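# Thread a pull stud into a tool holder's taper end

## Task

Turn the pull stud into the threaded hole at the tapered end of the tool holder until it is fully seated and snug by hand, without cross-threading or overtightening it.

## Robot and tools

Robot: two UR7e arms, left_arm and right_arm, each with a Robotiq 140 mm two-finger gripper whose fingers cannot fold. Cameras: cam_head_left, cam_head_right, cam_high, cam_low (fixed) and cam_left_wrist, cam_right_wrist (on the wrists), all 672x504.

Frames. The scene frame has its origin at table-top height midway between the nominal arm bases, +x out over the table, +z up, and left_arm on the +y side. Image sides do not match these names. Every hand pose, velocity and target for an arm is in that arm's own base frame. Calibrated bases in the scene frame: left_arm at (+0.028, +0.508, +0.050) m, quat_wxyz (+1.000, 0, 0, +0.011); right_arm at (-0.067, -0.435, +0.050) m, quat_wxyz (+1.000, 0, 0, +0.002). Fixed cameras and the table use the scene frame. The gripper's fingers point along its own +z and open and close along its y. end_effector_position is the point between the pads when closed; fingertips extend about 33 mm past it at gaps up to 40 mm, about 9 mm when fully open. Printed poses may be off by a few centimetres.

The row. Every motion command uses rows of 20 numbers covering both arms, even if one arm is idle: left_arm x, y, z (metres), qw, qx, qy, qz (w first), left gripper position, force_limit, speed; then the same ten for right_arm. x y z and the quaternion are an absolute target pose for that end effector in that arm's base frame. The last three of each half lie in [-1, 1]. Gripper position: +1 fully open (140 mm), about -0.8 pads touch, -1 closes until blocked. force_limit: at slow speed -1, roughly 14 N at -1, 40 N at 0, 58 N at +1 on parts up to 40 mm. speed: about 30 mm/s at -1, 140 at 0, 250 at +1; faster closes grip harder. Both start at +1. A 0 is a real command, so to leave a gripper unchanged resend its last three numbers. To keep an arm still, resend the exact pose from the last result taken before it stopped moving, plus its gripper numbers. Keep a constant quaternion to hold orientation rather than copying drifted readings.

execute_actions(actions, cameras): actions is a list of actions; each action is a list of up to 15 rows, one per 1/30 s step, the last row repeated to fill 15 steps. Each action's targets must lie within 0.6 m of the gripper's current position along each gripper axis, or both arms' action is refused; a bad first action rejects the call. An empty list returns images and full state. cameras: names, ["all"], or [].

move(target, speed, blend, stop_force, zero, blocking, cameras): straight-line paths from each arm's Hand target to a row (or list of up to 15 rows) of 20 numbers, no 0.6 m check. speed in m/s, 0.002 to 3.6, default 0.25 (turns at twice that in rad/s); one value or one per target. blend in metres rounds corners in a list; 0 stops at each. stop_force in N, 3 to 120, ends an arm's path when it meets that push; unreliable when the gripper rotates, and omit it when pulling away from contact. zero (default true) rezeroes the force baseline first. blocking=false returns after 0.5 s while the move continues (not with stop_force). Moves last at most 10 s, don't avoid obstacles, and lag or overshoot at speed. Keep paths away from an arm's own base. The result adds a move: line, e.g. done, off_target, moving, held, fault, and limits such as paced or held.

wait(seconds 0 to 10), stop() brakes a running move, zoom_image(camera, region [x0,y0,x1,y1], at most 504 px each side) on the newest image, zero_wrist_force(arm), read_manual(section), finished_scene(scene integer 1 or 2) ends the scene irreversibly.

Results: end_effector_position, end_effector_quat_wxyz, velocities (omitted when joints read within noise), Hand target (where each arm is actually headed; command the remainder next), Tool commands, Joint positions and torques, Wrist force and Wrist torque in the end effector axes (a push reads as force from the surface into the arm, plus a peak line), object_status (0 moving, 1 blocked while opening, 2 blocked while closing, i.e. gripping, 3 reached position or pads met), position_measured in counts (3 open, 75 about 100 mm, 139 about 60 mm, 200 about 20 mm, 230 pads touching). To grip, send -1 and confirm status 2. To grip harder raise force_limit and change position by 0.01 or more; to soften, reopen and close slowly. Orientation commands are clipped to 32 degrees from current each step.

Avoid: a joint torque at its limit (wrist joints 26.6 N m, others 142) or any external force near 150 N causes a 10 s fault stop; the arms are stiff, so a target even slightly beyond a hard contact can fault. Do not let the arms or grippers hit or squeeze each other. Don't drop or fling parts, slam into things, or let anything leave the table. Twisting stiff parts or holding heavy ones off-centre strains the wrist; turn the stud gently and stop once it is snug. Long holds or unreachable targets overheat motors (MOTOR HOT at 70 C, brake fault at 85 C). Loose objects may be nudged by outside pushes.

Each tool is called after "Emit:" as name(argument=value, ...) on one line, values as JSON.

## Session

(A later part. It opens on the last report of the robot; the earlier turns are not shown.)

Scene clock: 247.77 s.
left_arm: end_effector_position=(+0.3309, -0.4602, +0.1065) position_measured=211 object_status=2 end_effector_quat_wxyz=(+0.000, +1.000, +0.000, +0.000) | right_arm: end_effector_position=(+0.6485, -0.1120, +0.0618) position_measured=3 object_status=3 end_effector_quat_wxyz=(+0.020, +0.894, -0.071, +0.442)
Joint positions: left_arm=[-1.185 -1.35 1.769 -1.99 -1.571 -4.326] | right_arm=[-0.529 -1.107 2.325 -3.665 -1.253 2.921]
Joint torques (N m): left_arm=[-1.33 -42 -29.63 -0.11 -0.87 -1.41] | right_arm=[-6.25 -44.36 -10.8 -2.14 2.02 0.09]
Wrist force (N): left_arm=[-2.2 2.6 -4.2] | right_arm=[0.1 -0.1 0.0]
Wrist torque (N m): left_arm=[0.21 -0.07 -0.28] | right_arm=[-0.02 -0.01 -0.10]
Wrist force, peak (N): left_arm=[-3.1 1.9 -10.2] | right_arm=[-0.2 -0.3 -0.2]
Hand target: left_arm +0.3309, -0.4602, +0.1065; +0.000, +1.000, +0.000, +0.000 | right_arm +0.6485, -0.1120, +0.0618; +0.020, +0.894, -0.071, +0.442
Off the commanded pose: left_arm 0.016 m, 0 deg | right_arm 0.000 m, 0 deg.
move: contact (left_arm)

Emit:
move(target=[[0.3309,-0.4602,0.109,0,-1,0,0,-1,0,-1,0.6485,-0.1120,0.0618,0.020,0.894,-0.071,0.442,1,1,1],[0.3300,-0.4603,0.109,0,-1,0,0,-1,0,-1,0.6485,-0.1120,0.0618,0.020,0.894,-0.071,0.442,1,1,1]], speed=0.05, blend=0.001)

Emit:
move(target=[0.3300,-0.4603,0.09,0,-1,0,0,-1,0,-1,0.6485,-0.1120,0.0618,0.020,0.894,-0.071,0.442,1,1,1], speed=0.006, stop_force=4)

Emit:
move(target=[[0.3300,-0.4603,0.109,0,-1,0,0,-1,0,-1,0.6485,-0.1120,0.0618,0.020,0.894,-0.071,0.442,1,1,1],[0.3293,-0.4603,0.109,0,-1,0,0,-1,0,-1,0.6485,-0.1120,0.0618,0.020,0.894,-0.071,0.442,1,1,1]], speed=0.05, blend=0.001)

Emit:
move(target=[0.3293,-0.4603,0.09,0,-1,0,0,-1,0,-1,0.6485,-0.1120,0.0618,0.020,0.894,-0.071,0.442,1,1,1], speed=0.006, stop_force=4)

Scene clock: 261.70 s.
left_arm: end_effector_position=(+0.3300, -0.4603, +0.1090) position_measured=211 object_status=2 end_effector_quat_wxyz=(+0.000, +1.000, +0.000, +0.000) | right_arm: end_effector_position=(+0.6485, -0.1120, +0.0618) position_measured=3 object_status=3 end_effector_quat_wxyz=(+0.020, +0.894, -0.071, +0.442)
Joint positions: left_arm=[-1.186 -1.354 1.767 -1.984 -1.571 -4.328] | right_arm=[-0.529 -1.107 2.325 -3.665 -1.253 2.921]
Joint torques (N m): left_arm=[-3.94 -39.64 -17.23 -5.43 -0.55 -0.83] | right_arm=[-6.98 -44.78 -12.54 -2.14 2.03 -0.07]
Wrist force (N): left_arm=[-1.3 2.5 -1.1] | right_arm=[-0.2 -0.3 -0.3]
Wrist torque (N m): left_arm=[0.26 -0.14 -0.09] | right_arm=[-0.06 0.03 -0.10]
Wrist force, peak (N): left_arm=[-2.0 2.8 -4.3] | right_arm=[-0.1 -0.6 -0.1]
Hand target: left_arm +0.3300, -0.4603, +0.1090; +0.000, +1.000, +0.000, +0.000 | right_arm +0.6485, -0.1120, +0.0618; +0.020, +0.894, -0.071, +0.442
Off the commanded pose: left_arm 0.000 m, 0 deg | right_arm 0.000 m, 0 deg.
move: done; blend cut to 0.0005 m at target 1

Scene clock: 263.23 s.
left_arm: end_effector_position=(+0.3300, -0.4603, +0.1060) position_measured=211 object_status=2 end_effector_quat_wxyz=(+0.000, +1.000, +0.000, +0.000) | right_arm: end_effector_position=(+0.6485, -0.1120, +0.0618) position_measured=3 object_status=3 end_effector_quat_wxyz=(+0.020, +0.894, -0.071, +0.442)
Joint positions: left_arm=[-1.186 -1.351 1.771 -1.991 -1.571 -4.328] | right_arm=[-0.529 -1.107 2.325 -3.665 -1.253 2.921]
Joint torques (N m): left_arm=[-1.94 -41.85 -28.77 -0.2 -0.21 1.43] | right_arm=[-7.04 -45.15 -12.18 -2.19 2.01 0]
Wrist force (N): left_arm=[-2.2 2.8 -4.9] | right_arm=[0.0 -0.1 0.0]
Wrist torque (N m): left_arm=[0.28 -0.08 -0.08] | right_arm=[-0.03 -0.01 -0.10]
Wrist force, peak (N): left_arm=[-2.8 2.1 -10.0] | right_arm=[0.1 -0.4 -0.1]
Hand target: left_arm +0.3300, -0.4603, +0.1060; +0.000, +1.000, +0.000, +0.000 | right_arm +0.6485, -0.1120, +0.0618; +0.020, +0.894, -0.071, +0.442
Off the commanded pose: left_arm 0.016 m, 0 deg | right_arm 0.000 m, 0 deg.
move: contact (left_arm)

Scene clock: 263.93 s.
left_arm: end_effector_position=(+0.3293, -0.4603, +0.1090) position_measured=211 object_status=2 end_effector_quat_wxyz=(+0.000, +1.000, +0.000, +0.000) | right_arm: end_effector_position=(+0.6485, -0.1120, +0.0618) position_measured=3 object_status=3 end_effector_quat_wxyz=(+0.020, +0.894, -0.071, +0.442)
Joint positions: left_arm=[-1.188 -1.355 1.768 -1.984 -1.571 -4.329] | right_arm=[-0.529 -1.107 2.325 -3.665 -1.253 2.921]
Joint torques (N m): left_arm=[-2.51 -38.67 -17.09 -5.34 -0.07 -1.43] | right_arm=[-7.15 -44.17 -12.79 -2.16 2.11 0.12]
Wrist force (N): left_arm=[-1.3 2.4 -0.7] | right_arm=[0.0 -0.1 0.0]
Wrist torque (N m): left_arm=[0.24 -0.14 -0.07] | right_arm=[-0.02 -0.01 -0.10]
Wrist force, peak (N): left_arm=[-1.7 2.3 -4.7] | right_arm=[0.1 -0.4 -0.2]
Hand target: left_arm +0.3293, -0.4603, +0.1090; +0.000, +1.000, +0.000, +0.000 | right_arm +0.6485, -0.1120, +0.0618; +0.020, +0.894, -0.071, +0.442
Off the commanded pose: left_arm 0.000 m, 0 deg | right_arm 0.000 m, 0 deg.
move: done; blend cut to 0.0004 m at target 1

Scene clock: 265.53 s.
left_arm: end_effector_position=(+0.3293, -0.4603, +0.1057) position_measured=211 object_status=2 end_effector_quat_wxyz=(+0.000, +1.000, +0.000, +0.000) | right_arm: end_effector_position=(+0.6485, -0.1120, +0.0618) position_measured=3 object_status=3 end_effector_quat_wxyz=(+0.020, +0.894, -0.071, +0.442)
Joint positions: left_arm=[-1.188 -1.351 1.773 -1.992 -1.571 -4.329] | right_arm=[-0.529 -1.107 2.325 -3.665 -1.253 2.921]
Joint torques (N m): left_arm=[4.57 -41.6 -28.39 0.07 0.41 0.98] | right_arm=[-7.12 -44.79 -12.1 -2.09 1.98 0.08]
Wrist force (N): left_arm=[-1.3 3.1 -5.0] | right_arm=[-0.3 -0.3 -0.1]
Wrist torque (N m): left_arm=[0.21 -0.15 -0.08] | right_arm=[-0.05 0.06 -0.10]
Wrist force, peak (N): left_arm=[-1.4 3.1 -10.1] | right_arm=[-0.1 -0.5 -0.3]
Hand target: left_arm +0.3293, -0.4603, +0.1057; +0.000, +1.000, +0.000, +0.000 | right_arm +0.6485, -0.1120, +0.0618; +0.020, +0.894, -0.071, +0.442
Off the commanded pose: left_arm 0.016 m, 0 deg | right_arm 0.000 m, 0 deg.
move: contact (left_arm)

Emit:
move(target=[[0.3293,-0.4603,0.108,0,-1,0,0,-1,0,-1,0.6485,-0.1120,0.0618,0.020,0.894,-0.071,0.442,1,1,1],[0.3293,-0.4609,0.108,0,-1,0,0,-1,0,-1,0.6485,-0.1120,0.0618,0.020,0.894,-0.071,0.442,1,1,1]], speed=0.05, blend=0.001)

Emit:
move(target=[0.3293,-0.4609,0.09,0,-1,0,0,-1,0,-1,0.6485,-0.1120,0.0618,0.020,0.894,-0.071,0.442,1,1,1], speed=0.006, stop_force=4)

Emit:
move(target=[[0.3293,-0.4609,0.108,0,-1,0,0,-1,0,-1,0.6485,-0.1120,0.0618,0.020,0.894,-0.071,0.442,1,1,1],[0.3286,-0.4609,0.108,0,-1,0,0,-1,0,-1,0.6485,-0.1120,0.0618,0.020,0.894,-0.071,0.442,1,1,1]], speed=0.05, blend=0.001)

Emit:
move(target=[0.3286,-0.4609,0.09,0,-1,0,0,-1,0,-1,0.6485,-0.1120,0.0618,0.020,0.894,-0.071,0.442,1,1,1], speed=0.006, stop_force=4)

Scene clock: 283.50 s.
left_arm: end_effector_position=(+0.3293, -0.4609, +0.1081) position_measured=211 object_status=2 end_effector_quat_wxyz=(+0.000, +1.000, +0.000, +0.000) | right_arm: end_effector_position=(+0.6485, -0.1120, +0.0618) position_measured=3 object_status=3 end_effector_quat_wxyz=(+0.020, +0.894, -0.071, +0.442)
Joint positions: left_arm=[-1.188 -1.353 1.768 -1.986 -1.571 -4.33] | right_arm=[-0.529 -1.107 2.325 -3.665 -1.253 2.921]
Joint torques (N m): left_arm=[-6.63 -24.68 -25.67 -0.9 0.56 -1.77] | right_arm=[-7.05 -44.29 -13.55 -2.25 2.06 0.03]
Wrist force (N): left_arm=[-1.5 2.2 -1.0] | right_arm=[-0.1 -0.1 0.1]
Wrist torque (N m): left_arm=[0.21 -0.09 -0.07] | right_arm=[-0.03 0.01 -0.10]
Wrist force, peak (N): left_arm=[-1.5 3.2 -5.2] | right_arm=[0.0 -0.4 -0.3]
Hand target: left_arm +0.3293, -0.4609, +0.1080; +0.000, +1.000, +0.000, +0.000 | right_arm +0.6485, -0.1120, +0.0618; +0.020, +0.894, -0.071, +0.442
Off the commanded pose: left_arm 0.000 m, 0 deg | right_arm 0.000 m, 0 deg.
move: done; blend cut to 0.0003 m at target 1

Scene clock: 285.00 s.
left_arm: end_effector_position=(+0.3293, -0.4609, +0.1052) position_measured=211 object_status=2 end_effector_quat_wxyz=(+0.000, +1.000, +0.000, +0.000) | right_arm: end_effector_position=(+0.6485, -0.1120, +0.0618) position_measured=3 object_status=3 end_effector_quat_wxyz=(+0.020, +0.894, -0.071, +0.442)
Joint positions: left_arm=[-1.188 -1.35 1.772 -1.993 -1.571 -4.33] | right_arm=[-0.529 -1.107 2.325 -3.665 -1.253 2.921]
Joint torques (N m): left_arm=[-6.07 -41.95 -29.66 0.16 0.91 -1.8] | right_arm=[-6.9 -44.42 -13.73 -2.12 2.02 -0.07]
Wrist force (N): left_arm=[-1.0 3.0 -4.5] | right_arm=[-0.1 -0.3 -0.1]
Wrist torque (N m): left_arm=[0.20 -0.13 -0.07] | right_arm=[-0.06 0.01 -0.10]
Wrist force, peak (N): left_arm=[-0.1 1.9 -10.6] | right_arm=[0.1 -0.4 -0.2]
Hand target: left_arm +0.3293, -0.4609, +0.1052; +0.000, +1.000, +0.000, +0.000 | right_arm +0.6485, -0.1120, +0.0618; +0.020, +0.894, -0.071, +0.442
Off the commanded pose: left_arm 0.015 m, 0 deg | right_arm 0.000 m, 0 deg.
move: contact (left_arm)

Scene clock: 285.70 s.
left_arm: end_effector_position=(+0.3285, -0.4609, +0.1080) position_measured=211 object_status=2 end_effector_quat_wxyz=(+0.000, +1.000, +0.000, +0.000) | right_arm: end_effector_position=(+0.6485, -0.1120, +0.0618) position_measured=3 object_status=3 end_effector_quat_wxyz=(+0.020, +0.894, -0.071, +0.442)
Joint positions: left_arm=[-1.189 -1.354 1.769 -1.986 -1.571 -4.331] | right_arm=[-0.529 -1.107 2.325 -3.665 -1.253 2.921]
Joint torques (N m): left_arm=[-1.31 -39.67 -16.32 -5.12 1.25 -1.08] | right_arm=[-7.09 -43.9 -13.61 -2.24 2.06 0.03]
Wrist force (N): left_arm=[-1.4 2.2 -0.6] | right_arm=[-0.2 -0.3 -0.1]
Wrist torque (N m): left_arm=[0.20 -0.12 -0.08] | right_arm=[-0.06 0.05 -0.10]
Wrist force, peak (N): left_arm=[-1.0 3.0 -4.7] | right_arm=[-0.2 -0.3 -0.1]
Hand target: left_arm +0.3286, -0.4609, +0.1080; +0.000, +1.000, +0.000, +0.000 | right_arm +0.6485, -0.1120, +0.0618; +0.020, +0.894, -0.071, +0.442
Off the commanded pose: left_arm 0.000 m, 0 deg | right_arm 0.000 m, 0 deg.
move: done; blend cut to 0.0004 m at target 1

Scene clock: 287.20 s.
left_arm: end_effector_position=(+0.3286, -0.4609, +0.1053) position_measured=211 object_status=2 end_effector_quat_wxyz=(+0.000, +1.000, +0.000, +0.000) | right_arm: end_effector_position=(+0.6485, -0.1120, +0.0618) position_measured=3 object_status=3 end_effector_quat_wxyz=(+0.020, +0.894, -0.071, +0.442)
Joint positions: left_arm=[-1.189 -1.351 1.773 -1.993 -1.571 -4.331] | right_arm=[-0.529 -1.107 2.325 -3.665 -1.253 2.921]
Joint torques (N m): left_arm=[2.62 -41.77 -28.7 0.15 1.23 -0.2] | right_arm=[-7.7 -44.64 -14.54 -2.18 1.95 -0.12]
Wrist force (N): left_arm=[-0.5 3.1 -4.4] | right_arm=[0.1 -0.3 -0.2]
Wrist torque (N m): left_arm=[0.20 -0.12 -0.08] | right_arm=[-0.07 -0.03 -0.10]
Wrist force, peak (N): left_arm=[0.5 1.8 -10.5] | right_arm=[-0.1 -0.5 0.0]
Hand target: left_arm +0.3286, -0.4609, +0.1053; +0.000, +1.000, +0.000, +0.000 | right_arm +0.6485, -0.1120, +0.0618; +0.020, +0.894, -0.071, +0.442
Off the commanded pose: left_arm 0.015 m, 0 deg | right_arm 0.000 m, 0 deg.
move: contact (left_arm)

Emit:
move(target=[[0.3286,-0.4609,0.108,0,-1,0,0,-1,0,-1,0.6485,-0.1120,0.0618,0.020,0.894,-0.071,0.442,1,1,1],[0.3295,-0.4616,0.108,0,-1,0,0,-1,0,-1,0.6485,-0.1120,0.0618,0.020,0.894,-0.071,0.442,1,1,1]], speed=0.05, blend=0.001)

Emit:
move(target=[0.3295,-0.4616,0.09,0,-1,0,0,-1,0,-1,0.6485,-0.1120,0.0618,0.020,0.894,-0.071,0.442,1,1,1], speed=0.006, stop_force=4)

Emit:
move(target=[[0.3295,-0.4616,0.108,0,-1,0,0,-1,0,-1,0.6485,-0.1120,0.0618,0.020,0.894,-0.071,0.442,1,1,1],[0.3295,-0.4624,0.108,0,-1,0,0,-1,0,-1,0.6485,-0.1120,0.0618,0.020,0.894,-0.071,0.442,1,1,1]], speed=0.05, blend=0.001)

Emit:
move(target=[0.3295,-0.4624,0.09,0,-1,0,0,-1,0,-1,0.6485,-0.1120,0.0618,0.020,0.894,-0.071,0.442,1,1,1], speed=0.006, stop_force=4)

Scene clock: 303.00 s.
left_arm: end_effector_position=(+0.3295, -0.4617, +0.1081) position_measured=211 object_status=2 end_effector_quat_wxyz=(+0.000, +1.000, +0.000, +0.000) | right_arm: end_effector_position=(+0.6485, -0.1120, +0.0618) position_measured=3 object_status=3 end_effector_quat_wxyz=(+0.020, +0.894, -0.071, +0.442)
Joint positions: left_arm=[-1.188 -1.351 1.766 -1.986 -1.571 -4.33] | right_arm=[-0.529 -1.107 2.325 -3.665 -1.253 2.921]
Joint torques (N m): left_arm=[8.63 -29.55 -20.74 -0.91 0.82 1.55] | right_arm=[-6.69 -44.7 -15.16 -2.22 1.97 -0.01]
Wrist force (N): left_arm=[-1.3 2.4 -0.8] | right_arm=[-0.1 -0.3 -0.1]
Wrist torque (N m): left_arm=[0.24 -0.12 -0.23] | right_arm=[-0.07 0.01 -0.10]
Wrist force, peak (N): left_arm=[-0.6 3.0 -4.8] | right_arm=[0.1 -0.4 -0.3]
Hand target: left_arm +0.3295, -0.4616, +0.1080; +0.000, +1.000, +0.000, +0.000 | right_arm +0.6485, -0.1120, +0.0618; +0.020, +0.894, -0.071, +0.442
Off the commanded pose: left_arm 0.000 m, 0 deg | right_arm 0.000 m, 0 deg.
move: done; blend cut to 0.0006 m at target 1

Scene clock: 304.60 s.
left_arm: end_effector_position=(+0.3295, -0.4616, +0.1053) position_measured=211 object_status=2 end_effector_quat_wxyz=(+0.000, +1.000, +0.000, +0.000) | right_arm: end_effector_position=(+0.6485, -0.1120, +0.0618) position_measured=3 object_status=3 end_effector_quat_wxyz=(+0.020, +0.894, -0.071, +0.442)
Joint positions: left_arm=[-1.188 -1.348 1.77 -1.993 -1.571 -4.33] | right_arm=[-0.529 -1.107 2.325 -3.665 -1.253 2.921]
Joint torques (N m): left_arm=[4.16 -43.91 -31.03 -1.1 1.01 0.31] | right_arm=[-6.83 -44.84 -15.46 -2.12 1.97 0]
Wrist force (N): left_arm=[-1.5 1.1 -0.5] | right_arm=[0.0 -0.3 -0.1]
Wrist torque (N m): left_arm=[0.29 -0.10 -0.22] | right_arm=[-0.07 -0.01 -0.10]
Wrist force, peak (N): left_arm=[-1.8 -1.1 -11.5] | right_arm=[-0.2 -0.4 -0.3]
Hand target: left_arm +0.3295, -0.4616, +0.1053; +0.000, +1.000, +0.000, +0.000 | right_arm +0.6485, -0.1120, +0.0618; +0.020, +0.894, -0.071, +0.442
Off the commanded pose: left_arm 0.015 m, 0 deg | right_arm 0.000 m, 0 deg.
move: contact (left_arm)

Scene clock: 305.30 s.
left_arm: end_effector_position=(+0.3295, -0.4624, +0.1081) position_measured=211 object_status=2 end_effector_quat_wxyz=(+0.000, +1.000, +0.000, +0.000) | right_arm: end_effector_position=(+0.6485, -0.1120, +0.0618) position_measured=3 object_status=3 end_effector_quat_wxyz=(+0.020, +0.894, -0.071, +0.442)
Joint positions: left_arm=[-1.189 -1.35 1.764 -1.985 -1.571 -4.33] | right_arm=[-0.529 -1.107 2.325 -3.665 -1.253 2.921]
Joint torques (N m): left_arm=[-6.54 -26.29 -24.14 -1.15 1.17 -1.59] | right_arm=[-7.22 -45.37 -15.34 -2.23 1.99 -0.01]
Wrist force (N): left_arm=[-1.5 2.2 -0.6] | right_arm=[-0.1 -0.2 -0.1]
Wrist torque (N m): left_arm=[0.20 -0.10 -0.16] | right_arm=[-0.05 0.03 -0.10]
Wrist force, peak (N): left_arm=[-1.5 2.6 -0.5] | right_arm=[-0.1 -0.4 0.0]
Hand target: left_arm +0.3295, -0.4624, +0.1080; +0.000, +1.000, +0.000, +0.000 | right_arm +0.6485, -0.1120, +0.0618; +0.020, +0.894, -0.071, +0.442
Off the commanded pose: left_arm 0.000 m, 0 deg | right_arm 0.000 m, 0 deg.
move: done; blend cut to 0.0004 m at target 1

Scene clock: 306.73 s.
left_arm: end_effector_position=(+0.3295, -0.4624, +0.1059) position_measured=211 object_status=2 end_effector_quat_wxyz=(+0.000, +1.000, +0.000, +0.000) | right_arm: end_effector_position=(+0.6485, -0.1120, +0.0618) position_measured=3 object_status=3 end_effector_quat_wxyz=(+0.020, +0.894, -0.071, +0.442)
Joint positions: left_arm=[-1.189 -1.348 1.767 -1.991 -1.571 -4.33] | right_arm=[-0.529 -1.107 2.325 -3.665 -1.253 2.921]
Joint torques (N m): left_arm=[-5.97 -42.95 -31.57 -0.83 1.35 -1.05] | right_arm=[-6.98 -45.49 -15.83 -2.32 2.07 -0.03]
Wrist force (N): left_arm=[-1.5 0.2 -1.8] | right_arm=[-0.1 -0.1 -0.2]
Wrist torque (N m): left_arm=[0.30 -0.09 -0.15] | right_arm=[-0.02 0.02 -0.10]
Wrist force, peak (N): left_arm=[-1.4 -1.5 -6.5] | right_arm=[0.2 -0.3 0.3]
Hand target: left_arm +0.3295, -0.4624, +0.1059; +0.000, +1.000, +0.000, +0.000 | right_arm +0.6485, -0.1120, +0.0618; +0.020, +0.894, -0.071, +0.442
Off the commanded pose: left_arm 0.016 m, 0 deg | right_arm 0.000 m, 0 deg.
move: contact (left_arm)

Emit:
move(target=[[0.3295,-0.4624,0.107,0,-1,0,0,-1,0,-1,0.6485,-0.1120,0.0618,0.020,0.894,-0.071,0.442,1,1,1],[0.3292,-0.4612,0.107,0,-1,0,0,-1,0,-1,0.6485,-0.1120,0.0618,0.020,0.894,-0.071,0.442,1,1,1]], speed=0.05, blend=0.0005)

Emit:
move(target=[0.3292,-0.4612,0.09,0,-1,0,0,-1,0,-1,0.6485,-0.1120,0.0618,0.020,0.894,-0.071,0.442,1,1,1], speed=0.006, stop_force=4)

Emit:
move(target=[0.3292,-0.4612,0.1048,0,0.7071,0.7071,0,-1,0,-1,0.6485,-0.1120,0.0618,0.020,0.894,-0.071,0.442,1,1,1], speed=0.5)

Emit:
move(target=[0.3292,-0.4612,0.1046,0,1,0,0,-1,0,-1,0.6485,-0.1120,0.0618,0.020,0.894,-0.071,0.442,1,1,1], speed=0.5)

Emit:
move(target=[0.3292,-0.4612,0.1043,0,0.7071,-0.7071,0,-1,0,-1,0.6485,-0.1120,0.0618,0.020,0.894,-0.071,0.442,1,1,1], speed=0.5)

Scene clock: 325.67 s.
left_arm: end_effector_position=(+0.3292, -0.4612, +0.1070) position_measured=211 object_status=2 end_effector_quat_wxyz=(+0.000, +1.000, +0.000, +0.000) | right_arm: end_effector_position=(+0.6485, -0.1120, +0.0618) position_measured=3 object_status=3 end_effector_quat_wxyz=(+0.020, +0.894, -0.071, +0.442)
Joint positions: left_arm=[-1.188 -1.351 1.769 -1.989 -1.571 -4.33] | right_arm=[-0.529 -1.107 2.325 -3.665 -1.253 2.921]
Joint torques (N m): left_arm=[9.64 -36.33 -22.09 -5.48 1.48 1.92] | right_arm=[-6.84 -44.68 -17 -2.26 1.96 -0.02]
Wrist force (N): left_arm=[-1.2 2.4 -0.7] | right_arm=[0.0 -0.2 0.1]
Wrist torque (N m): left_arm=[0.25 -0.15 -0.19] | right_arm=[-0.04 -0.01 -0.10]
Wrist force, peak (N): left_arm=[-1.4 2.7 -1.0] | right_arm=[0.0 -0.4 -0.2]
Hand target: left_arm +0.3292, -0.4612, +0.1070; +0.000, +1.000, +0.000, +0.000 | right_arm +0.6485, -0.1120, +0.0618; +0.020, +0.894, -0.071, +0.442
Off the commanded pose: left_arm 0.000 m, 0 deg | right_arm 0.000 m, 0 deg.
move: done

Scene clock: 327.00 s.
left_arm: end_effector_position=(+0.3292, -0.4612, +0.1052) position_measured=211 object_status=2 end_effector_quat_wxyz=(+0.000, +1.000, +0.000, +0.000) | right_arm: end_effector_position=(+0.6485, -0.1120, +0.0618) position_measured=3 object_status=3 end_effector_quat_wxyz=(+0.020, +0.894, -0.071, +0.442)
Joint positions: left_arm=[-1.188 -1.349 1.772 -1.993 -1.571 -4.33] | right_arm=[-0.529 -1.107 2.325 -3.665 -1.253 2.921]
Joint torques (N m): left_arm=[3.88 -41.42 -29.49 -0.15 0.34 1.8] | right_arm=[-7.37 -44.81 -17.57 -2.19 2.1 -0.01]
Wrist force (N): left_arm=[-0.9 1.6 -5.3] | right_arm=[-0.3 -0.2 -0.2]
Wrist torque (N m): left_arm=[0.22 -0.14 -0.18] | right_arm=[-0.04 0.06 -0.10]
Wrist force, peak (N): left_arm=[-0.2 0.4 -11.3] | right_arm=[0.0 -0.5 0.0]
Hand target: left_arm +0.3292, -0.4612, +0.1052; +0.000, +1.000, +0.000, +0.000 | right_arm +0.6485, -0.1120, +0.0618; +0.020, +0.894, -0.071, +0.442
Off the commanded pose: left_arm 0.015 m, 0 deg | right_arm 0.000 m, 0 deg.
move: contact (left_arm)

Scene clock: 329.17 s.
left_arm: end_effector_position=(+0.3292, -0.4612, +0.1048) position_measured=211 object_status=2 end_effector_quat_wxyz=(+0.000, +0.707, +0.707, +0.000) | right_arm: end_effector_position=(+0.6485, -0.1120, +0.0618) position_measured=3 object_status=3 end_effector_quat_wxyz=(+0.020, +0.894, -0.071, +0.442)
Joint positions: left_arm=[-1.188 -1.349 1.773 -1.994 -1.571 -5.9] | right_arm=[-0.529 -1.107 2.325 -3.665 -1.253 2.921]
Joint torques (N m): left_arm=[1.45 -38.89 -13.41 -3.86 3.19 -1.5] | right_arm=[-7.06 -44.66 -17.71 -2.28 2.14 0.06]
Wrist force (N): left_arm=[0.2 -6.5 -12.4] | right_arm=[-0.1 -0.2 -0.1]
Wrist torque (N m): left_arm=[0.63 -0.11 -0.27] | right_arm=[-0.05 0.01 -0.10]
Wrist force, peak (N): left_arm=[1.1 -7.0 -15.6] | right_arm=[0.0 -0.5 -0.2]
Hand target: left_arm +0.3292, -0.4612, +0.1048; +0.000, +0.707, +0.707, +0.000 | right_arm +0.6485, -0.1120, +0.0618; +0.020, +0.894, -0.071, +0.442
Off the commanded pose: left_arm 0.000 m, 0 deg | right_arm 0.000 m, 0 deg.
move: done

Scene clock: 331.33 s.
left_arm: end_effector_position=(+0.3292, -0.4612, +0.1046) position_measured=211 object_status=2 end_effector_quat_wxyz=(+0.000, +1.000, +0.000, +0.000) | right_arm: end_effector_position=(+0.6485, -0.1120, +0.0618) position_measured=3 object_status=3 end_effector_quat_wxyz=(+0.020, +0.894, -0.071, +0.442)
Joint positions: left_arm=[-1.188 -1.349 1.773 -1.995 -1.571 -4.33] | right_arm=[-0.529 -1.107 2.325 -3.665 -1.253 2.921]
Joint torques (N m): left_arm=[5.61 -26.16 -30.56 0.53 -0.3 1.71] | right_arm=[-7.39 -44.17 -17.79 -2.21 2.12 0.08]
Wrist force (N): left_arm=[0.1 4.1 1.3] | right_arm=[0.1 -0.3 -0.1]
Wrist torque (N m): left_arm=[-0.09 -0.20 -0.08] | right_arm=[-0.05 -0.01 -0.10]
Wrist force, peak (N): left_arm=[0.5 -6.7 -12.8] | right_arm=[-0.1 -0.4 -0.3]
Hand target: left_arm +0.3292, -0.4612, +0.1046; +0.000, +1.000, +0.000, +0.000 | right_arm +0.6485, -0.1120, +0.0618; +0.020, +0.894, -0.071, +0.442
Off the commanded pose: left_arm 0.000 m, 0 deg | right_arm 0.000 m, 0 deg.
move: done

Scene clock: 333.50 s.
left_arm: end_effector_position=(+0.3292, -0.4612, +0.1043) position_measured=211 object_status=2 end_effector_quat_wxyz=(+0.000, +0.707, -0.707, +0.000) | right_arm: end_effector_position=(+0.6485, -0.1120, +0.0618) position_measured=3 object_status=3 end_effector_quat_wxyz=(+0.020, +0.894, -0.071, +0.442)
Joint positions: left_arm=[-1.188 -1.349 1.773 -1.996 -1.571 -2.759] | right_arm=[-0.529 -1.107 2.325 -3.665 -1.253 2.921]
Joint torques (N m): left_arm=[23.46 -19.95 -24.53 -1.67 8.64 2.12] | right_arm=[-6.56 -45.2 -18.55 -2.23 1.99 0.02]
Wrist force (N): left_arm=[17.1 26.3 -9.4] | right_arm=[0.1 0.0 -0.1]
Wrist torque (N m): left_arm=[-0.11 -0.44 -0.49] | right_arm=[0.00 -0.01 -0.10]
Wrist force, peak (N): left_arm=[19.1 25.6 -10.8] | right_arm=[0.1 -0.4 0.0]
Hand target: left_arm +0.3292, -0.4612, +0.1043; +0.000, +0.707, -0.707, +0.000 | right_arm +0.6485, -0.1120, +0.0618; +0.020, +0.894, -0.071, +0.442
Off the commanded pose: left_arm 0.000 m, 0 deg | right_arm 0.000 m, 0 deg.
move: done

Emit:
move(target=[0.3286,-0.4617,0.1043,0,0.7071,-0.7071,0,-1,0,-1,0.6485,-0.1120,0.0618,0.020,0.894,-0.071,0.442,1,1,1], speed=0.01, cameras=["cam_low","cam_left_wrist"])

Emit:
zoom_image(camera="cam_low", region=[450, 200, 520, 290])

Scene clock: 346.17 s.
left_arm: end_effector_position=(+0.3287, -0.4617, +0.1043) position_measured=211 object_status=2 end_effector_quat_wxyz=(+0.000, +0.707, -0.707, +0.000) | right_arm: end_effector_position=(+0.6485, -0.1120, +0.0618) position_measured=3 object_status=3 end_effector_quat_wxyz=(+0.020, +0.894, -0.071, +0.442)
Joint positions: left_arm=[-1.19 -1.348 1.773 -1.996 -1.571 -2.761] | right_arm=[-0.529 -1.107 2.325 -3.665 -1.253 2.921]
Joint torques (N m): left_arm=[0.43 -20.24 -24.94 -0.49 4.55 -1.23] | right_arm=[-7.37 -44.64 -18.5 -2.16 1.99 0.02]
Wrist force (N): left_arm=[8.9 14.1 -10.0] | right_arm=[-0.1 -0.3 0.0]
Wrist torque (N m): left_arm=[-0.03 -0.31 -0.47] | right_arm=[-0.07 0.02 -0.10]
Wrist force, peak (N): left_arm=[16.9 26.9 -9.4] | right_arm=[0.1 -0.4 -0.1]
Hand target: left_arm +0.3286, -0.4617, +0.1043; +0.000, +0.707, -0.707, +0.000 | right_arm +0.6485, -0.1120, +0.0618; +0.020, +0.894, -0.071, +0.442
Off the commanded pose: left_arm 0.000 m, 0 deg | right_arm 0.000 m, 0 deg.
move: done
Images, in order (width x height): cam_low 672x504, cam_left_wrist 672x504.

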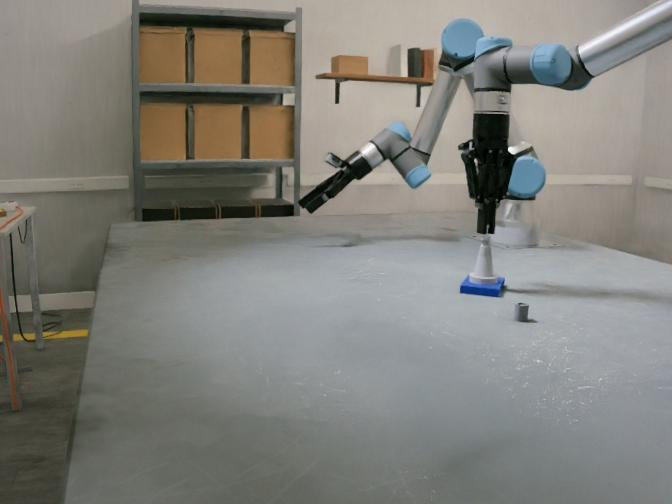

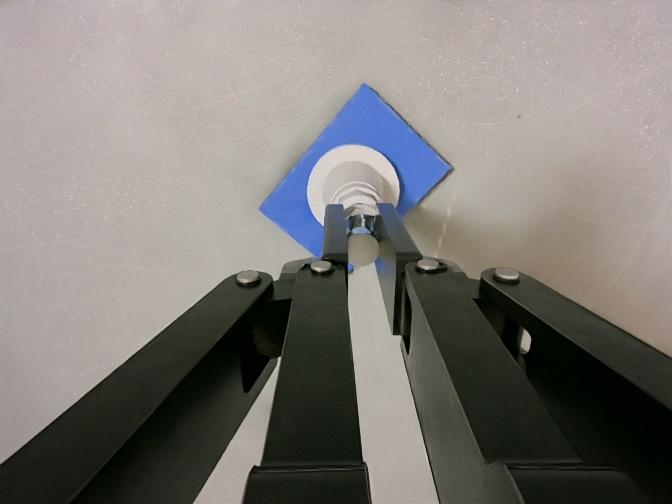

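Scaled by 5.600 from the camera's 672x504 image, which has a finer 960x720 frame.

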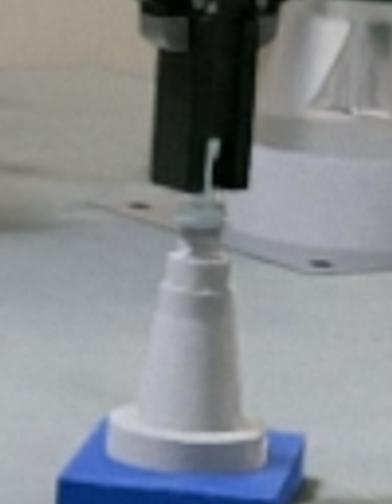

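Emit:
move(target=[0.32805,-0.46235,0.1043,0,0.7071,-0.7071,0,-1,0,-1,0.6485,-0.1120,0.0618,0.020,0.894,-0.071,0.442,1,1,1], speed=0.01)

Emit:
move(target=[[0.3272,-0.4620,0.1042,0,0.3827,-0.9239,0,-1,0,-1,0.6485,-0.1120,0.0618,0.020,0.894,-0.071,0.442,1,1,1],[0.3269,-0.4612,0.1040,0,0,-1,0,-1,0,-1,0.6485,-0.1120,0.0618,0.020,0.894,-0.071,0.442,1,1,1]], speed=0.4, blend=0.001)

Scene clock: 359.50 s.
left_arm: end_effector_position=(+0.3280, -0.4623, +0.1043) position_measured=211 object_status=2 end_effector_quat_wxyz=(+0.000, +0.707, -0.707, +0.000) | right_arm: end_effector_position=(+0.6485, -0.1120, +0.0618) position_measured=3 object_status=3 end_effector_quat_wxyz=(+0.020, +0.894, -0.071, +0.442)
Joint positions: left_arm=[-1.191 -1.348 1.773 -1.995 -1.571 -2.762] | right_arm=[-0.529 -1.107 2.325 -3.665 -1.253 2.921]
Joint torques (N m): left_arm=[-4.09 -21.52 -26.55 0.68 2.33 -1.49] | right_arm=[-6.72 -44.72 -18.24 -2.14 1.85 0.04]
Wrist force (N): left_arm=[2.5 5.5 -8.6] | right_arm=[0.1 -0.3 0.0]
Wrist torque (N m): left_arm=[0.13 -0.23 -0.31] | right_arm=[-0.07 -0.02 -0.10]
Wrist force, peak (N): left_arm=[9.2 14.2 -10.1] | right_arm=[-0.3 -0.4 0.1]
Hand target: left_arm +0.3280, -0.4624, +0.1043; +0.000, +0.707, -0.707, +0.000 | right_arm +0.6485, -0.1120, +0.0618; +0.020, +0.894, -0.071, +0.442
Off the commanded pose: left_arm 0.000 m, 0 deg | right_arm 0.000 m, 0 deg.
move: done

Scene clock: 362.00 s.
left_arm: end_effector_position=(+0.3269, -0.4612, +0.1040) position_measured=211 object_status=2 end_effector_quat_wxyz=(+0.000, +0.000, +1.000, +0.000) | right_arm: end_effector_position=(+0.6485, -0.1120, +0.0618) position_measured=3 object_status=3 end_effector_quat_wxyz=(+0.020, +0.894, -0.071, +0.442)
Joint positions: left_arm=[-1.192 -1.351 1.778 -1.997 -1.571 -1.193] | right_arm=[-0.529 -1.107 2.325 -3.665 -1.253 2.921]
Joint torques (N m): left_arm=[15.13 -26.7 -31.58 -5.15 3.3 1.99] | right_arm=[-7.06 -45.38 -17.68 -2.09 1.97 -0.05]
Wrist force (N): left_arm=[15.4 0.2 -2.5] | right_arm=[0.0 -0.2 -0.1]
Wrist torque (N m): left_arm=[0.26 -0.38 -0.29] | right_arm=[-0.04 -0.01 -0.10]
Wrist force, peak (N): left_arm=[16.9 9.3 -5.4] | right_arm=[0.1 -0.4 -0.4]
Hand target: left_arm +0.3269, -0.4612, +0.1040; +0.000, +0.000, +1.000, +0.000 | right_arm +0.6485, -0.1120, +0.0618; +0.020, +0.894, -0.071, +0.442
Off the commanded pose: left_arm 0.000 m, 0 deg | right_arm 0.000 m, 0 deg.
move: done

Emit:
move(target=[0.3264,-0.4612,0.1040,0,0,-1,0,-1,0,-1,0.6485,-0.1120,0.0618,0.020,0.894,-0.071,0.442,1,1,1], speed=0.02)

Emit:
move(target=[[0.3267,-0.4602,0.10375,0,0.3827,0.9239,0,-1,0,-1,0.6485,-0.1120,0.0618,0.020,0.894,-0.071,0.442,1,1,1],[0.32775,-0.4598,0.1035,0,0.7071,0.7071,0,-1,0,-1,0.6485,-0.1120,0.0618,0.020,0.894,-0.071,0.442,1,1,1]], speed=0.4, blend=0.001)

Scene clock: 370.00 s.
left_arm: end_effector_position=(+0.3264, -0.4612, +0.1040) position_measured=211 object_status=2 end_effector_quat_wxyz=(+0.000, +0.000, +1.000, +0.000) | right_arm: end_effector_position=(+0.6485, -0.1120, +0.0618) position_measured=3 object_status=3 end_effector_quat_wxyz=(+0.020, +0.894, -0.071, +0.442)
Joint positions: left_arm=[-1.193 -1.352 1.778 -1.997 -1.571 -1.193] | right_arm=[-0.529 -1.107 2.325 -3.665 -1.253 2.921]
Joint torques (N m): left_arm=[-3.8 -44.56 -16.09 -5.19 1.84 -1.73] | right_arm=[-6.92 -44.92 -17.74 -2.05 2.14 0.05]
Wrist force (N): left_arm=[4.0 -1.1 -0.2] | right_arm=[-0.1 -0.2 0.2]
Wrist torque (N m): left_arm=[0.25 -0.21 -0.15] | right_arm=[-0.04 0.01 -0.10]
Wrist force, peak (N): left_arm=[16.9 1.0 -2.2] | right_arm=[0.1 -0.5 -0.1]
Hand target: left_arm +0.3264, -0.4612, +0.1040; +0.000, +0.000, +1.000, +0.000 | right_arm +0.6485, -0.1120, +0.0618; +0.020, +0.894, -0.071, +0.442
Off the commanded pose: left_arm 0.000 m, 0 deg | right_arm 0.000 m, 0 deg.
move: done

Scene clock: 372.50 s.
left_arm: end_effector_position=(+0.3278, -0.4598, +0.1035) position_measured=211 object_status=2 end_effector_quat_wxyz=(+0.000, +0.707, +0.707, +0.000) | right_arm: end_effector_position=(+0.6485, -0.1120, +0.0618) position_measured=3 object_status=3 end_effector_quat_wxyz=(+0.020, +0.894, -0.071, +0.442)
Joint positions: left_arm=[-1.19 -1.352 1.78 -1.999 -1.571 0.381] | right_arm=[-0.529 -1.107 2.325 -3.665 -1.253 2.921]
Joint torques (N m): left_arm=[10.17 -28 -32.24 -4.3 3.13 1.79] | right_arm=[-7.21 -44.78 -17.9 -2.16 2.01 0.01]
Wrist force (N): left_arm=[-2.9 -10.0 2.3] | right_arm=[-0.1 -0.3 0.0]
Wrist torque (N m): left_arm=[0.41 -0.22 -0.11] | right_arm=[-0.06 0.02 -0.10]
Wrist force, peak (N): left_arm=[-3.2 -9.9 2.1] | right_arm=[0.0 -0.5 -0.1]
Hand target: left_arm +0.3278, -0.4598, +0.1035; +0.000, +0.707, +0.707, +0.000 | right_arm +0.6485, -0.1120, +0.0618; +0.020, +0.894, -0.071, +0.442
Off the commanded pose: left_arm 0.000 m, 0 deg | right_arm 0.000 m, 0 deg.
move: done

Emit:
move(target=[[0.3272,-0.4598,0.1034,0,0.7071,0.7071,0,-1,0,-1,0.6485,-0.1120,0.0618,0.020,0.894,-0.071,0.442,1,1,1],[0.3284,-0.4602,0.10315,0,0.9239,0.3827,0,-1,0,-1,0.6485,-0.1120,0.0618,0.020,0.894,-0.071,0.442,1,1,1],[0.3288,-0.4611,0.1029,0,1,0,0,-1,0,-1,0.6485,-0.1120,0.0618,0.020,0.894,-0.071,0.442,1,1,1]], speed=0.5, blend=0.001)

Emit:
move(target=[[0.3284,-0.4620,0.10265,0,0.9239,-0.3827,0,-1,0,-1,0.6485,-0.1120,0.0618,0.020,0.894,-0.071,0.442,1,1,1],[0.3275,-0.4624,0.1024,0,0.7071,-0.7071,0,-1,0,-1,0.6485,-0.1120,0.0618,0.020,0.894,-0.071,0.442,1,1,1]], speed=0.5, blend=0.001)

Emit:
move(target=[[0.3266,-0.4620,0.10215,0,0.3827,-0.9239,0,-1,0,-1,0.6485,-0.1120,0.0618,0.020,0.894,-0.071,0.442,1,1,1],[0.3262,-0.4611,0.1019,0,0,-1,0,-1,0,-1,0.6485,-0.1120,0.0618,0.020,0.894,-0.071,0.442,1,1,1]], speed=0.5, blend=0.001, cameras=["cam_low","cam_left_wrist"])

Emit:
zoom_image(camera="cam_low", region=[450, 200, 520, 290])

Scene clock: 394.70 s.
left_arm: end_effector_position=(+0.3288, -0.4611, +0.1029) position_measured=211 object_status=2 end_effector_quat_wxyz=(+0.000, +1.000, +0.000, +0.000) | right_arm: end_effector_position=(+0.6485, -0.1120, +0.0618) position_measured=3 object_status=3 end_effector_quat_wxyz=(+0.020, +0.894, -0.071, +0.442)
Joint positions: left_arm=[-1.189 -1.348 1.776 -1.999 -1.571 1.952] | right_arm=[-0.529 -1.107 2.325 -3.665 -1.253 2.921]
Joint torques (N m): left_arm=[7.55 -28.96 -31.86 -2.08 2.04 1.85] | right_arm=[-7.23 -44.25 -18.55 -2.18 2.02 0.1]
Wrist force (N): left_arm=[-10.0 -0.2 0.0] | right_arm=[0.1 -0.2 0.0]
Wrist torque (N m): left_arm=[0.19 -0.12 -0.15] | right_arm=[-0.05 -0.03 -0.09]
Wrist force, peak (N): left_arm=[-3.2 -10.3 2.4] | right_arm=[0.0 -0.5 -0.1]
Hand target: left_arm +0.3288, -0.4611, +0.1029; +0.000, +1.000, +0.000, +0.000 | right_arm +0.6485, -0.1120, +0.0618; +0.020, +0.894, -0.071, +0.442
Off the commanded pose: left_arm 0.000 m, 0 deg | right_arm 0.000 m, 0 deg.
move: done; blend cut to 0.0003 m at target 1

Scene clock: 396.87 s.
left_arm: end_effector_position=(+0.3275, -0.4624, +0.1024) position_measured=211 object_status=2 end_effector_quat_wxyz=(+0.000, +0.707, -0.707, +0.000) | right_arm: end_effector_position=(+0.6485, -0.1120, +0.0618) position_measured=3 object_status=3 end_effector_quat_wxyz=(+0.020, +0.894, -0.071, +0.442)
Joint positions: left_arm=[-1.192 -1.347 1.776 -2 -1.571 3.52] | right_arm=[-0.529 -1.107 2.325 -3.665 -1.253 2.921]
Joint torques (N m): left_arm=[9.86 -29.88 -34.66 -3.31 -0.61 1.83] | right_arm=[-6.25 -44.86 -18.16 -2.15 2.16 -0.04]
Wrist force (N): left_arm=[-0.4 4.0 7.2] | right_arm=[0.1 -0.2 0.0]
Wrist torque (N m): left_arm=[0.17 -0.44 -0.09] | right_arm=[-0.03 -0.02 -0.09]
Wrist force, peak (N): left_arm=[-10.0 1.7 2.9] | right_arm=[-0.3 -0.3 -0.1]
Hand target: left_arm +0.3275, -0.4624, +0.1024; +0.000, +0.707, -0.707, +0.000 | right_arm +0.6485, -0.1120, +0.0618; +0.020, +0.894, -0.071, +0.442
Off the commanded pose: left_arm 0.000 m, 0 deg | right_arm 0.000 m, 0 deg.
move: done

Scene clock: 399.03 s.
left_arm: end_effector_position=(+0.3262, -0.4611, +0.1019) position_measured=211 object_status=2 end_effector_quat_wxyz=(+0.000, +0.000, +1.000, +0.000) | right_arm: end_effector_position=(+0.6485, -0.1120, +0.0618) position_measured=3 object_status=3 end_effector_quat_wxyz=(+0.020, +0.894, -0.071, +0.442)
Joint positions: left_arm=[-1.193 -1.35 1.782 -2.003 -1.571 5.09] | right_arm=[-0.529 -1.107 2.325 -3.665 -1.253 2.921]
Joint torques (N m): left_arm=[10.61 -31.6 -35.39 -2.81 0.2 1.71] | right_arm=[-7.07 -45.48 -17.71 -2.16 1.88 -0.08]
Wrist force (N): left_arm=[0.3 -2.6 14.1] | right_arm=[0.0 -0.3 -0.3]
Wrist torque (N m): left_arm=[0.41 -0.42 -0.08] | right_arm=[-0.07 0.00 -0.09]
Wrist force, peak (N): left_arm=[0.3 -2.6 14.1] | right_arm=[-0.2 -0.6 -0.1]
Hand target: left_arm +0.3262, -0.4611, +0.1019; +0.000, +0.000, +1.000, +0.000 | right_arm +0.6485, -0.1120, +0.0618; +0.020, +0.894, -0.071, +0.442
Off the commanded pose: left_arm 0.000 m, 0 deg | right_arm 0.000 m, 0 deg.
move: done
Images, in order (width x height): cam_low 672x504, cam_left_wrist 672x504.

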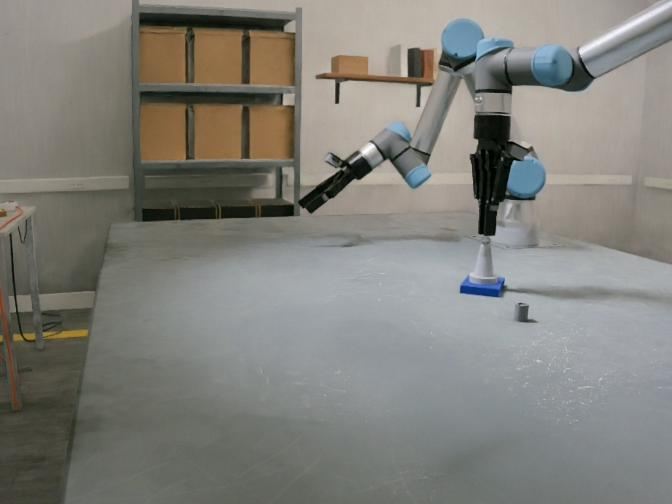

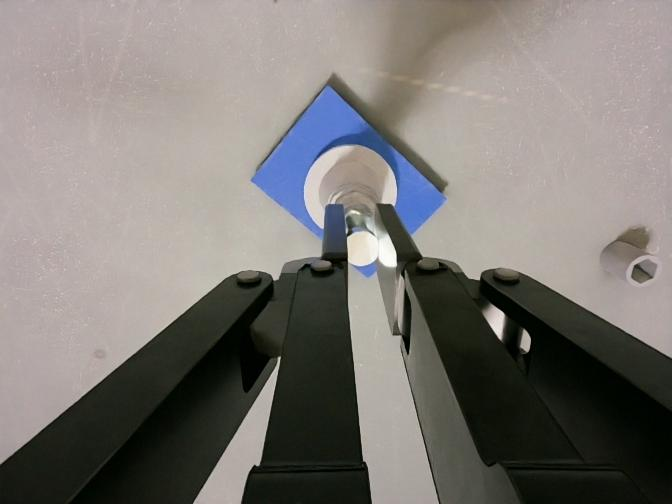

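Scaled by 5.600 from the camera's 672x504 image, which has a finer 960x720 frame.

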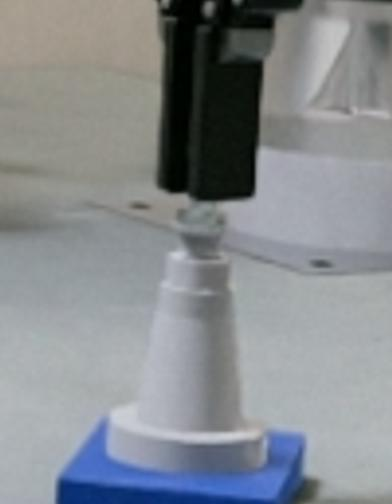

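Emit:
move(target=[[0.3262,-0.4611,0.1014,0,0,-1,0,-0.3,0,0,0.6485,-0.1120,0.0618,0.020,0.894,-0.071,0.442,1,1,1],[0.3275,-0.4611,0.1014,0,-0.891,0.454,0,-0.3,0,0,0.6485,-0.1120,0.0618,0.020,0.894,-0.071,0.442,1,1,1],[0.3275,-0.4611,0.1014,0,-0.809,-0.588,0,-0.3,0,0,0.6485,-0.1120,0.0618,0.020,0.894,-0.071,0.442,1,1,1],[0.3275,-0.4611,0.1014,0,0.156,-0.988,0,-0.3,0,0,0.6485,-0.1120,0.0618,0.020,0.894,-0.071,0.442,1,1,1],[0.3275,-0.4611,0.1014,0,0.951,-0.309,0,-0.3,0,0,0.6485,-0.1120,0.0618,0.020,0.894,-0.071,0.442,1,1,1],[0.3275,-0.4611,0.1014,0,0.7071,0.7071,0,-0.3,0,0,0.6485,-0.1120,0.0618,0.020,0.894,-0.071,0.442,1,1,1]], speed=1.3, blend=[0,0.005,0.005,0.005,0.005,0], cameras=["cam_left_wrist","cam_low"])

Emit:
zoom_image(camera="cam_low", region=[450, 200, 520, 290])

Emit:
zoom_image(camera="cam_left_wrist", region=[290, 160, 430, 300])

Scene clock: 425.60 s.
left_arm: end_effector_position=(+0.3275, -0.4611, +0.1014) position_measured=167 object_status=3 end_effector_quat_wxyz=(+0.000, +0.707, +0.707, +0.000) | right_arm: end_effector_position=(+0.6485, -0.1120, +0.0618) position_measured=3 object_status=3 end_effector_quat_wxyz=(+0.020, +0.894, -0.071, +0.442)
Joint positions: left_arm=[-1.191 -1.348 1.781 -2.004 -1.571 -5.903] | right_arm=[-0.529 -1.107 2.325 -3.665 -1.253 2.921]
Joint torques (N m): left_arm=[-3.21 -43.3 -16.72 -0.42 0.48 -1.5] | right_arm=[-6.89 -44.55 -18.49 -2.18 1.93 -0.15]
Wrist force (N): left_arm=[0.0 1.9 -1.0] | right_arm=[0.0 -0.3 0.0]
Wrist torque (N m): left_arm=[0.14 -0.41 -0.29] | right_arm=[-0.06 -0.01 -0.10]
Wrist force, peak (N): left_arm=[0.0 -2.3 14.1] | right_arm=[-0.2 -0.5 -0.1]
Hand target: left_arm +0.3275, -0.4611, +0.1014; +0.000, +0.707, +0.707, +0.000 | right_arm +0.6485, -0.1120, +0.0618; +0.020, +0.894, -0.071, +0.442
Off the commanded pose: left_arm 0.000 m, 0 deg | right_arm 0.000 m, 0 deg.
move: done
Images, in order (width x height): cam_low 672x504, cam_left_wrist 672x504.

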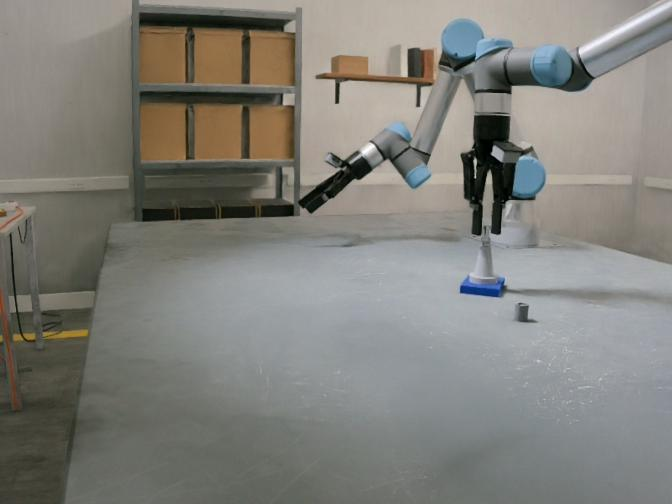

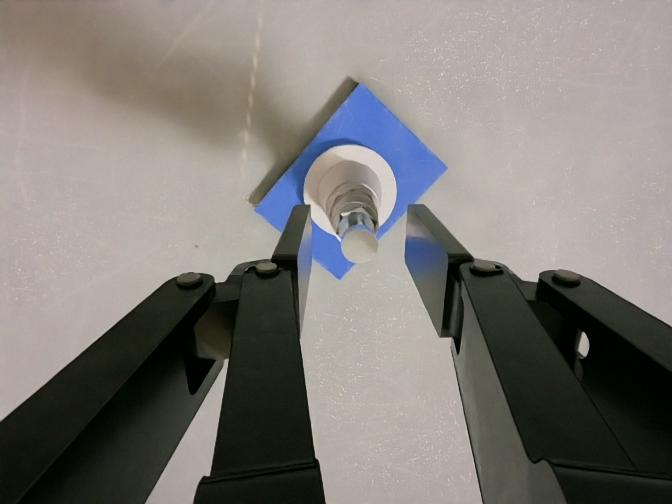

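Scaled by 5.600 from the camera's 672x504 image, which has a finer 960x720 frame.

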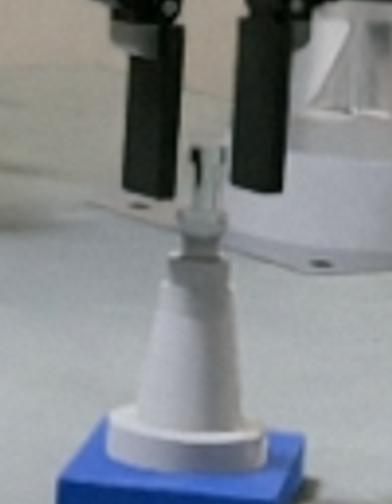

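Scaled by 3.600 from the camera's 672x504 image, which has a finer 960x720 frame.

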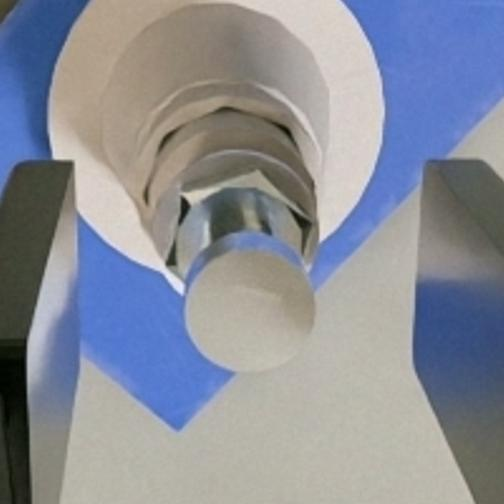

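Emit:
move(target=[0.3275,-0.4611,0.1014,0,0.7071,0.7071,0,-1,0,-1,0.6485,-0.1120,0.0618,0.020,0.894,-0.071,0.442,1,1,1], cameras=["cam_left_wrist"])

Emit:
move(target=[[0.3275,-0.4611,0.1011,0,0.9239,0.3827,0,-1,0,-1,0.6485,-0.1120,0.0618,0.020,0.894,-0.071,0.442,1,1,1],[0.3275,-0.4611,0.1008,0,1,0,0,-1,0,-1,0.6485,-0.1120,0.0618,0.020,0.894,-0.071,0.442,1,1,1]], speed=0.5, blend=0.001, cameras=["cam_left_wrist"])

Scene clock: 462.93 s.
left_arm: end_effector_position=(+0.3275, -0.4611, +0.1014) position_measured=211 object_status=0 end_effector_quat_wxyz=(+0.000, +0.707, +0.707, +0.000) | right_arm: end_effector_position=(+0.6485, -0.1120, +0.0618) position_measured=3 object_status=3 end_effector_quat_wxyz=(+0.020, +0.894, -0.071, +0.442)
Joint positions: left_arm=[-1.191 -1.348 1.781 -2.004 -1.571 -5.904] | right_arm=[-0.529 -1.107 2.325 -3.665 -1.253 2.921]
Joint torques (N m): left_arm=[7.86 -40.04 -27.25 -3.24 3.2 -1.23] | right_arm=[-6.21 -45.19 -18.1 -2.19 1.88 -0.06]
Wrist force (N): left_arm=[0.8 -3.3 -8.0] | right_arm=[0.0 0.0 -0.1]
Wrist torque (N m): left_arm=[0.20 -0.45 -0.27] | right_arm=[0.00 0.00 -0.10]
Wrist force, peak (N): left_arm=[0.8 -3.3 -8.0] | right_arm=[-0.2 -0.4 -0.2]
Hand target: left_arm +0.3275, -0.4611, +0.1014; +0.000, +0.707, +0.707, +0.000 | right_arm +0.6485, -0.1120, +0.0618; +0.020, +0.894, -0.071, +0.442
Off the commanded pose: left_arm 0.000 m, 0 deg | right_arm 0.000 m, 0 deg.
move: done
Images, in order (width x height): cam_left_wrist 672x504.

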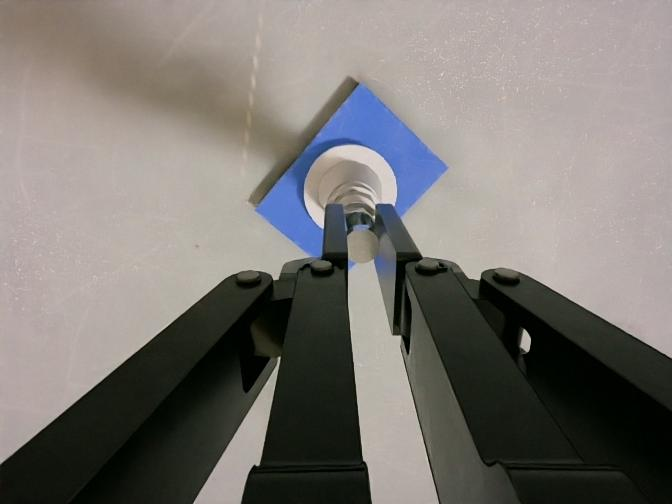

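Scene clock: 465.67 s.
left_arm: end_effector_position=(+0.3275, -0.4611, +0.1008) position_measured=211 object_status=2 end_effector_quat_wxyz=(+0.000, +1.000, +0.000, +0.000) | right_arm: end_effector_position=(+0.6485, -0.1120, +0.0618) position_measured=3 object_status=3 end_effector_quat_wxyz=(+0.020, +0.894, -0.071, +0.442)
Joint positions: left_arm=[-1.191 -1.347 1.782 -2.005 -1.571 -4.333] | right_arm=[-0.529 -1.107 2.325 -3.665 -1.253 2.921]
Joint torques (N m): left_arm=[11.63 -22.55 -28.94 -1.13 1.19 1.8] | right_arm=[-7.58 -44.96 -17.91 -2.32 2.07 -0.04]
Wrist force (N): left_arm=[-5.3 2.4 -5.8] | right_arm=[-0.1 -0.4 -0.2]
Wrist torque (N m): left_arm=[0.02 -0.34 -0.08] | right_arm=[-0.08 0.03 -0.10]
Wrist force, peak (N): left_arm=[-6.6 -1.3 -10.8] | right_arm=[0.1 -0.4 -0.2]
Hand target: left_arm +0.3275, -0.4611, +0.1008; +0.000, +1.000, +0.000, +0.000 | right_arm +0.6485, -0.1120, +0.0618; +0.020, +0.894, -0.071, +0.442
Off the commanded pose: left_arm 0.000 m, 0 deg | right_arm 0.000 m, 0 deg.
move: done; blend cut to 0 m at target 1
Images, in order (width x height): cam_left_wrist 672x504.

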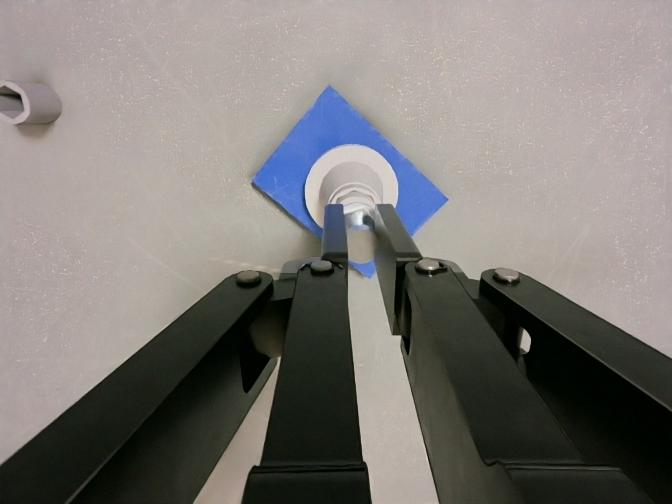

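Emit:
move(target=[0.3273,-0.4611,0.1003,0,0.7071,-0.7071,0,-1,0,-1,0.6485,-0.1120,0.0618,0.020,0.894,-0.071,0.442,1,1,1], speed=0.5)

Emit:
move(target=[0.3273,-0.4611,0.0998,0,0,-1,0,-1,0,-1,0.6485,-0.1120,0.0618,0.020,0.894,-0.071,0.442,1,1,1], speed=0.5)

Emit:
move(target=[0.3273,-0.4611,0.0993,0,0.7071,0.7071,0,-1,0,-1,0.6485,-0.1120,0.0618,0.020,0.894,-0.071,0.442,1,1,1], speed=0.5, cameras=["cam_low"])

Emit:
zoom_image(camera="cam_low", region=[450, 200, 520, 290])

Scene clock: 479.40 s.
left_arm: end_effector_position=(+0.3273, -0.4611, +0.1003) position_measured=211 object_status=2 end_effector_quat_wxyz=(+0.000, +0.707, -0.707, +0.000) | right_arm: end_effector_position=(+0.6485, -0.1120, +0.0618) position_measured=3 object_status=3 end_effector_quat_wxyz=(+0.020, +0.894, -0.071, +0.442)
Joint positions: left_arm=[-1.192 -1.347 1.783 -2.007 -1.571 -2.763] | right_arm=[-0.529 -1.107 2.325 -3.665 -1.253 2.921]
Joint torques (N m): left_arm=[11.19 -24.07 -31.3 -2.17 1.21 1.7] | right_arm=[-6.96 -44.71 -17.43 -2.29 2.01 0.07]
Wrist force (N): left_arm=[0.3 6.6 -2.3] | right_arm=[0.0 -0.1 -0.2]
Wrist torque (N m): left_arm=[0.00 -0.44 -0.06] | right_arm=[-0.02 -0.01 -0.10]
Wrist force, peak (N): left_arm=[-6.9 5.1 -10.3] | right_arm=[-0.1 -0.5 0.0]
Hand target: left_arm +0.3273, -0.4611, +0.1003; +0.000, +0.707, -0.707, +0.000 | right_arm +0.6485, -0.1120, +0.0618; +0.020, +0.894, -0.071, +0.442
Off the commanded pose: left_arm 0.000 m, 0 deg | right_arm 0.000 m, 0 deg.
move: done

Scene clock: 481.57 s.
left_arm: end_effector_position=(+0.3273, -0.4611, +0.0998) position_measured=211 object_status=2 end_effector_quat_wxyz=(+0.000, +0.000, +1.000, +0.000) | right_arm: end_effector_position=(+0.6485, -0.1120, +0.0618) position_measured=3 object_status=3 end_effector_quat_wxyz=(+0.020, +0.894, -0.071, +0.442)
Joint positions: left_arm=[-1.191 -1.347 1.784 -2.008 -1.571 -1.192] | right_arm=[-0.529 -1.107 2.325 -3.665 -1.253 2.921]
Joint torques (N m): left_arm=[9.39 -25.48 -32.15 -1.21 -0.18 1.72] | right_arm=[-6.8 -44.78 -18.45 -2.15 2.08 0.03]
Wrist force (N): left_arm=[1.3 2.9 0.5] | right_arm=[0.0 -0.2 -0.1]
Wrist torque (N m): left_arm=[0.12 -0.41 -0.07] | right_arm=[-0.05 0.00 -0.10]
Wrist force, peak (N): left_arm=[0.2 7.4 -6.2] | right_arm=[-0.1 -0.5 0.0]
Hand target: left_arm +0.3273, -0.4611, +0.0998; +0.000, +0.000, +1.000, +0.000 | right_arm +0.6485, -0.1120, +0.0618; +0.020, +0.894, -0.071, +0.442
Off the commanded pose: left_arm 0.000 m, 0 deg | right_arm 0.000 m, 0 deg.
move: done

Scene clock: 483.73 s.
left_arm: end_effector_position=(+0.3273, -0.4611, +0.0993) position_measured=211 object_status=2 end_effector_quat_wxyz=(+0.000, +0.707, +0.707, +0.000) | right_arm: end_effector_position=(+0.6485, -0.1120, +0.0618) position_measured=3 object_status=3 end_effector_quat_wxyz=(+0.020, +0.894, -0.071, +0.442)
Joint positions: left_arm=[-1.191 -1.346 1.784 -2.009 -1.571 0.379] | right_arm=[-0.529 -1.107 2.325 -3.665 -1.253 2.921]
Joint torques (N m): left_arm=[8.02 -27.3 -32.88 -1.33 -0.13 1.63] | right_arm=[-6.9 -44.95 -17.68 -2.14 2.08 -0.01]
Wrist force (N): left_arm=[-0.4 0.9 3.9] | right_arm=[0.1 -0.1 0.0]
Wrist torque (N m): left_arm=[0.19 -0.34 -0.06] | right_arm=[-0.03 -0.02 -0.09]
Wrist force, peak (N): left_arm=[0.8 -0.2 7.0] | right_arm=[-0.2 -0.4 0.1]
Hand target: left_arm +0.3273, -0.4611, +0.0993; +0.000, +0.707, +0.707, +0.000 | right_arm +0.6485, -0.1120, +0.0618; +0.020, +0.894, -0.071, +0.442
Off the commanded pose: left_arm 0.000 m, 0 deg | right_arm 0.000 m, 0 deg.
move: done
Images, in order (width x height): cam_low 672x504.

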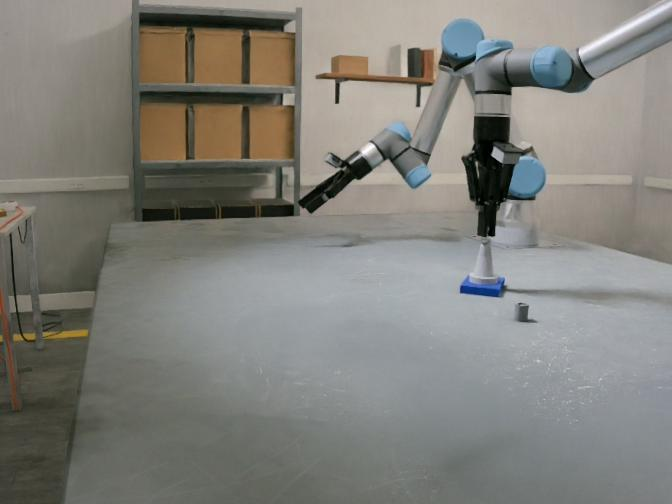

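Scaled by 5.600 from the camera's 672x504 image, which has a finer 960x720 frame.

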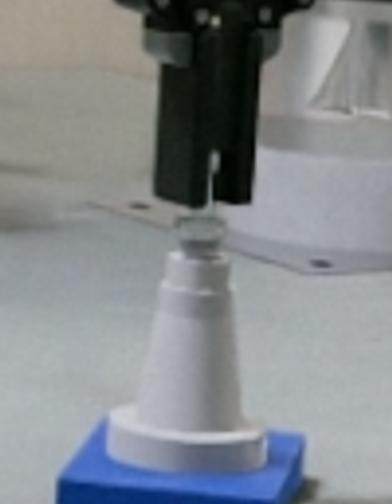

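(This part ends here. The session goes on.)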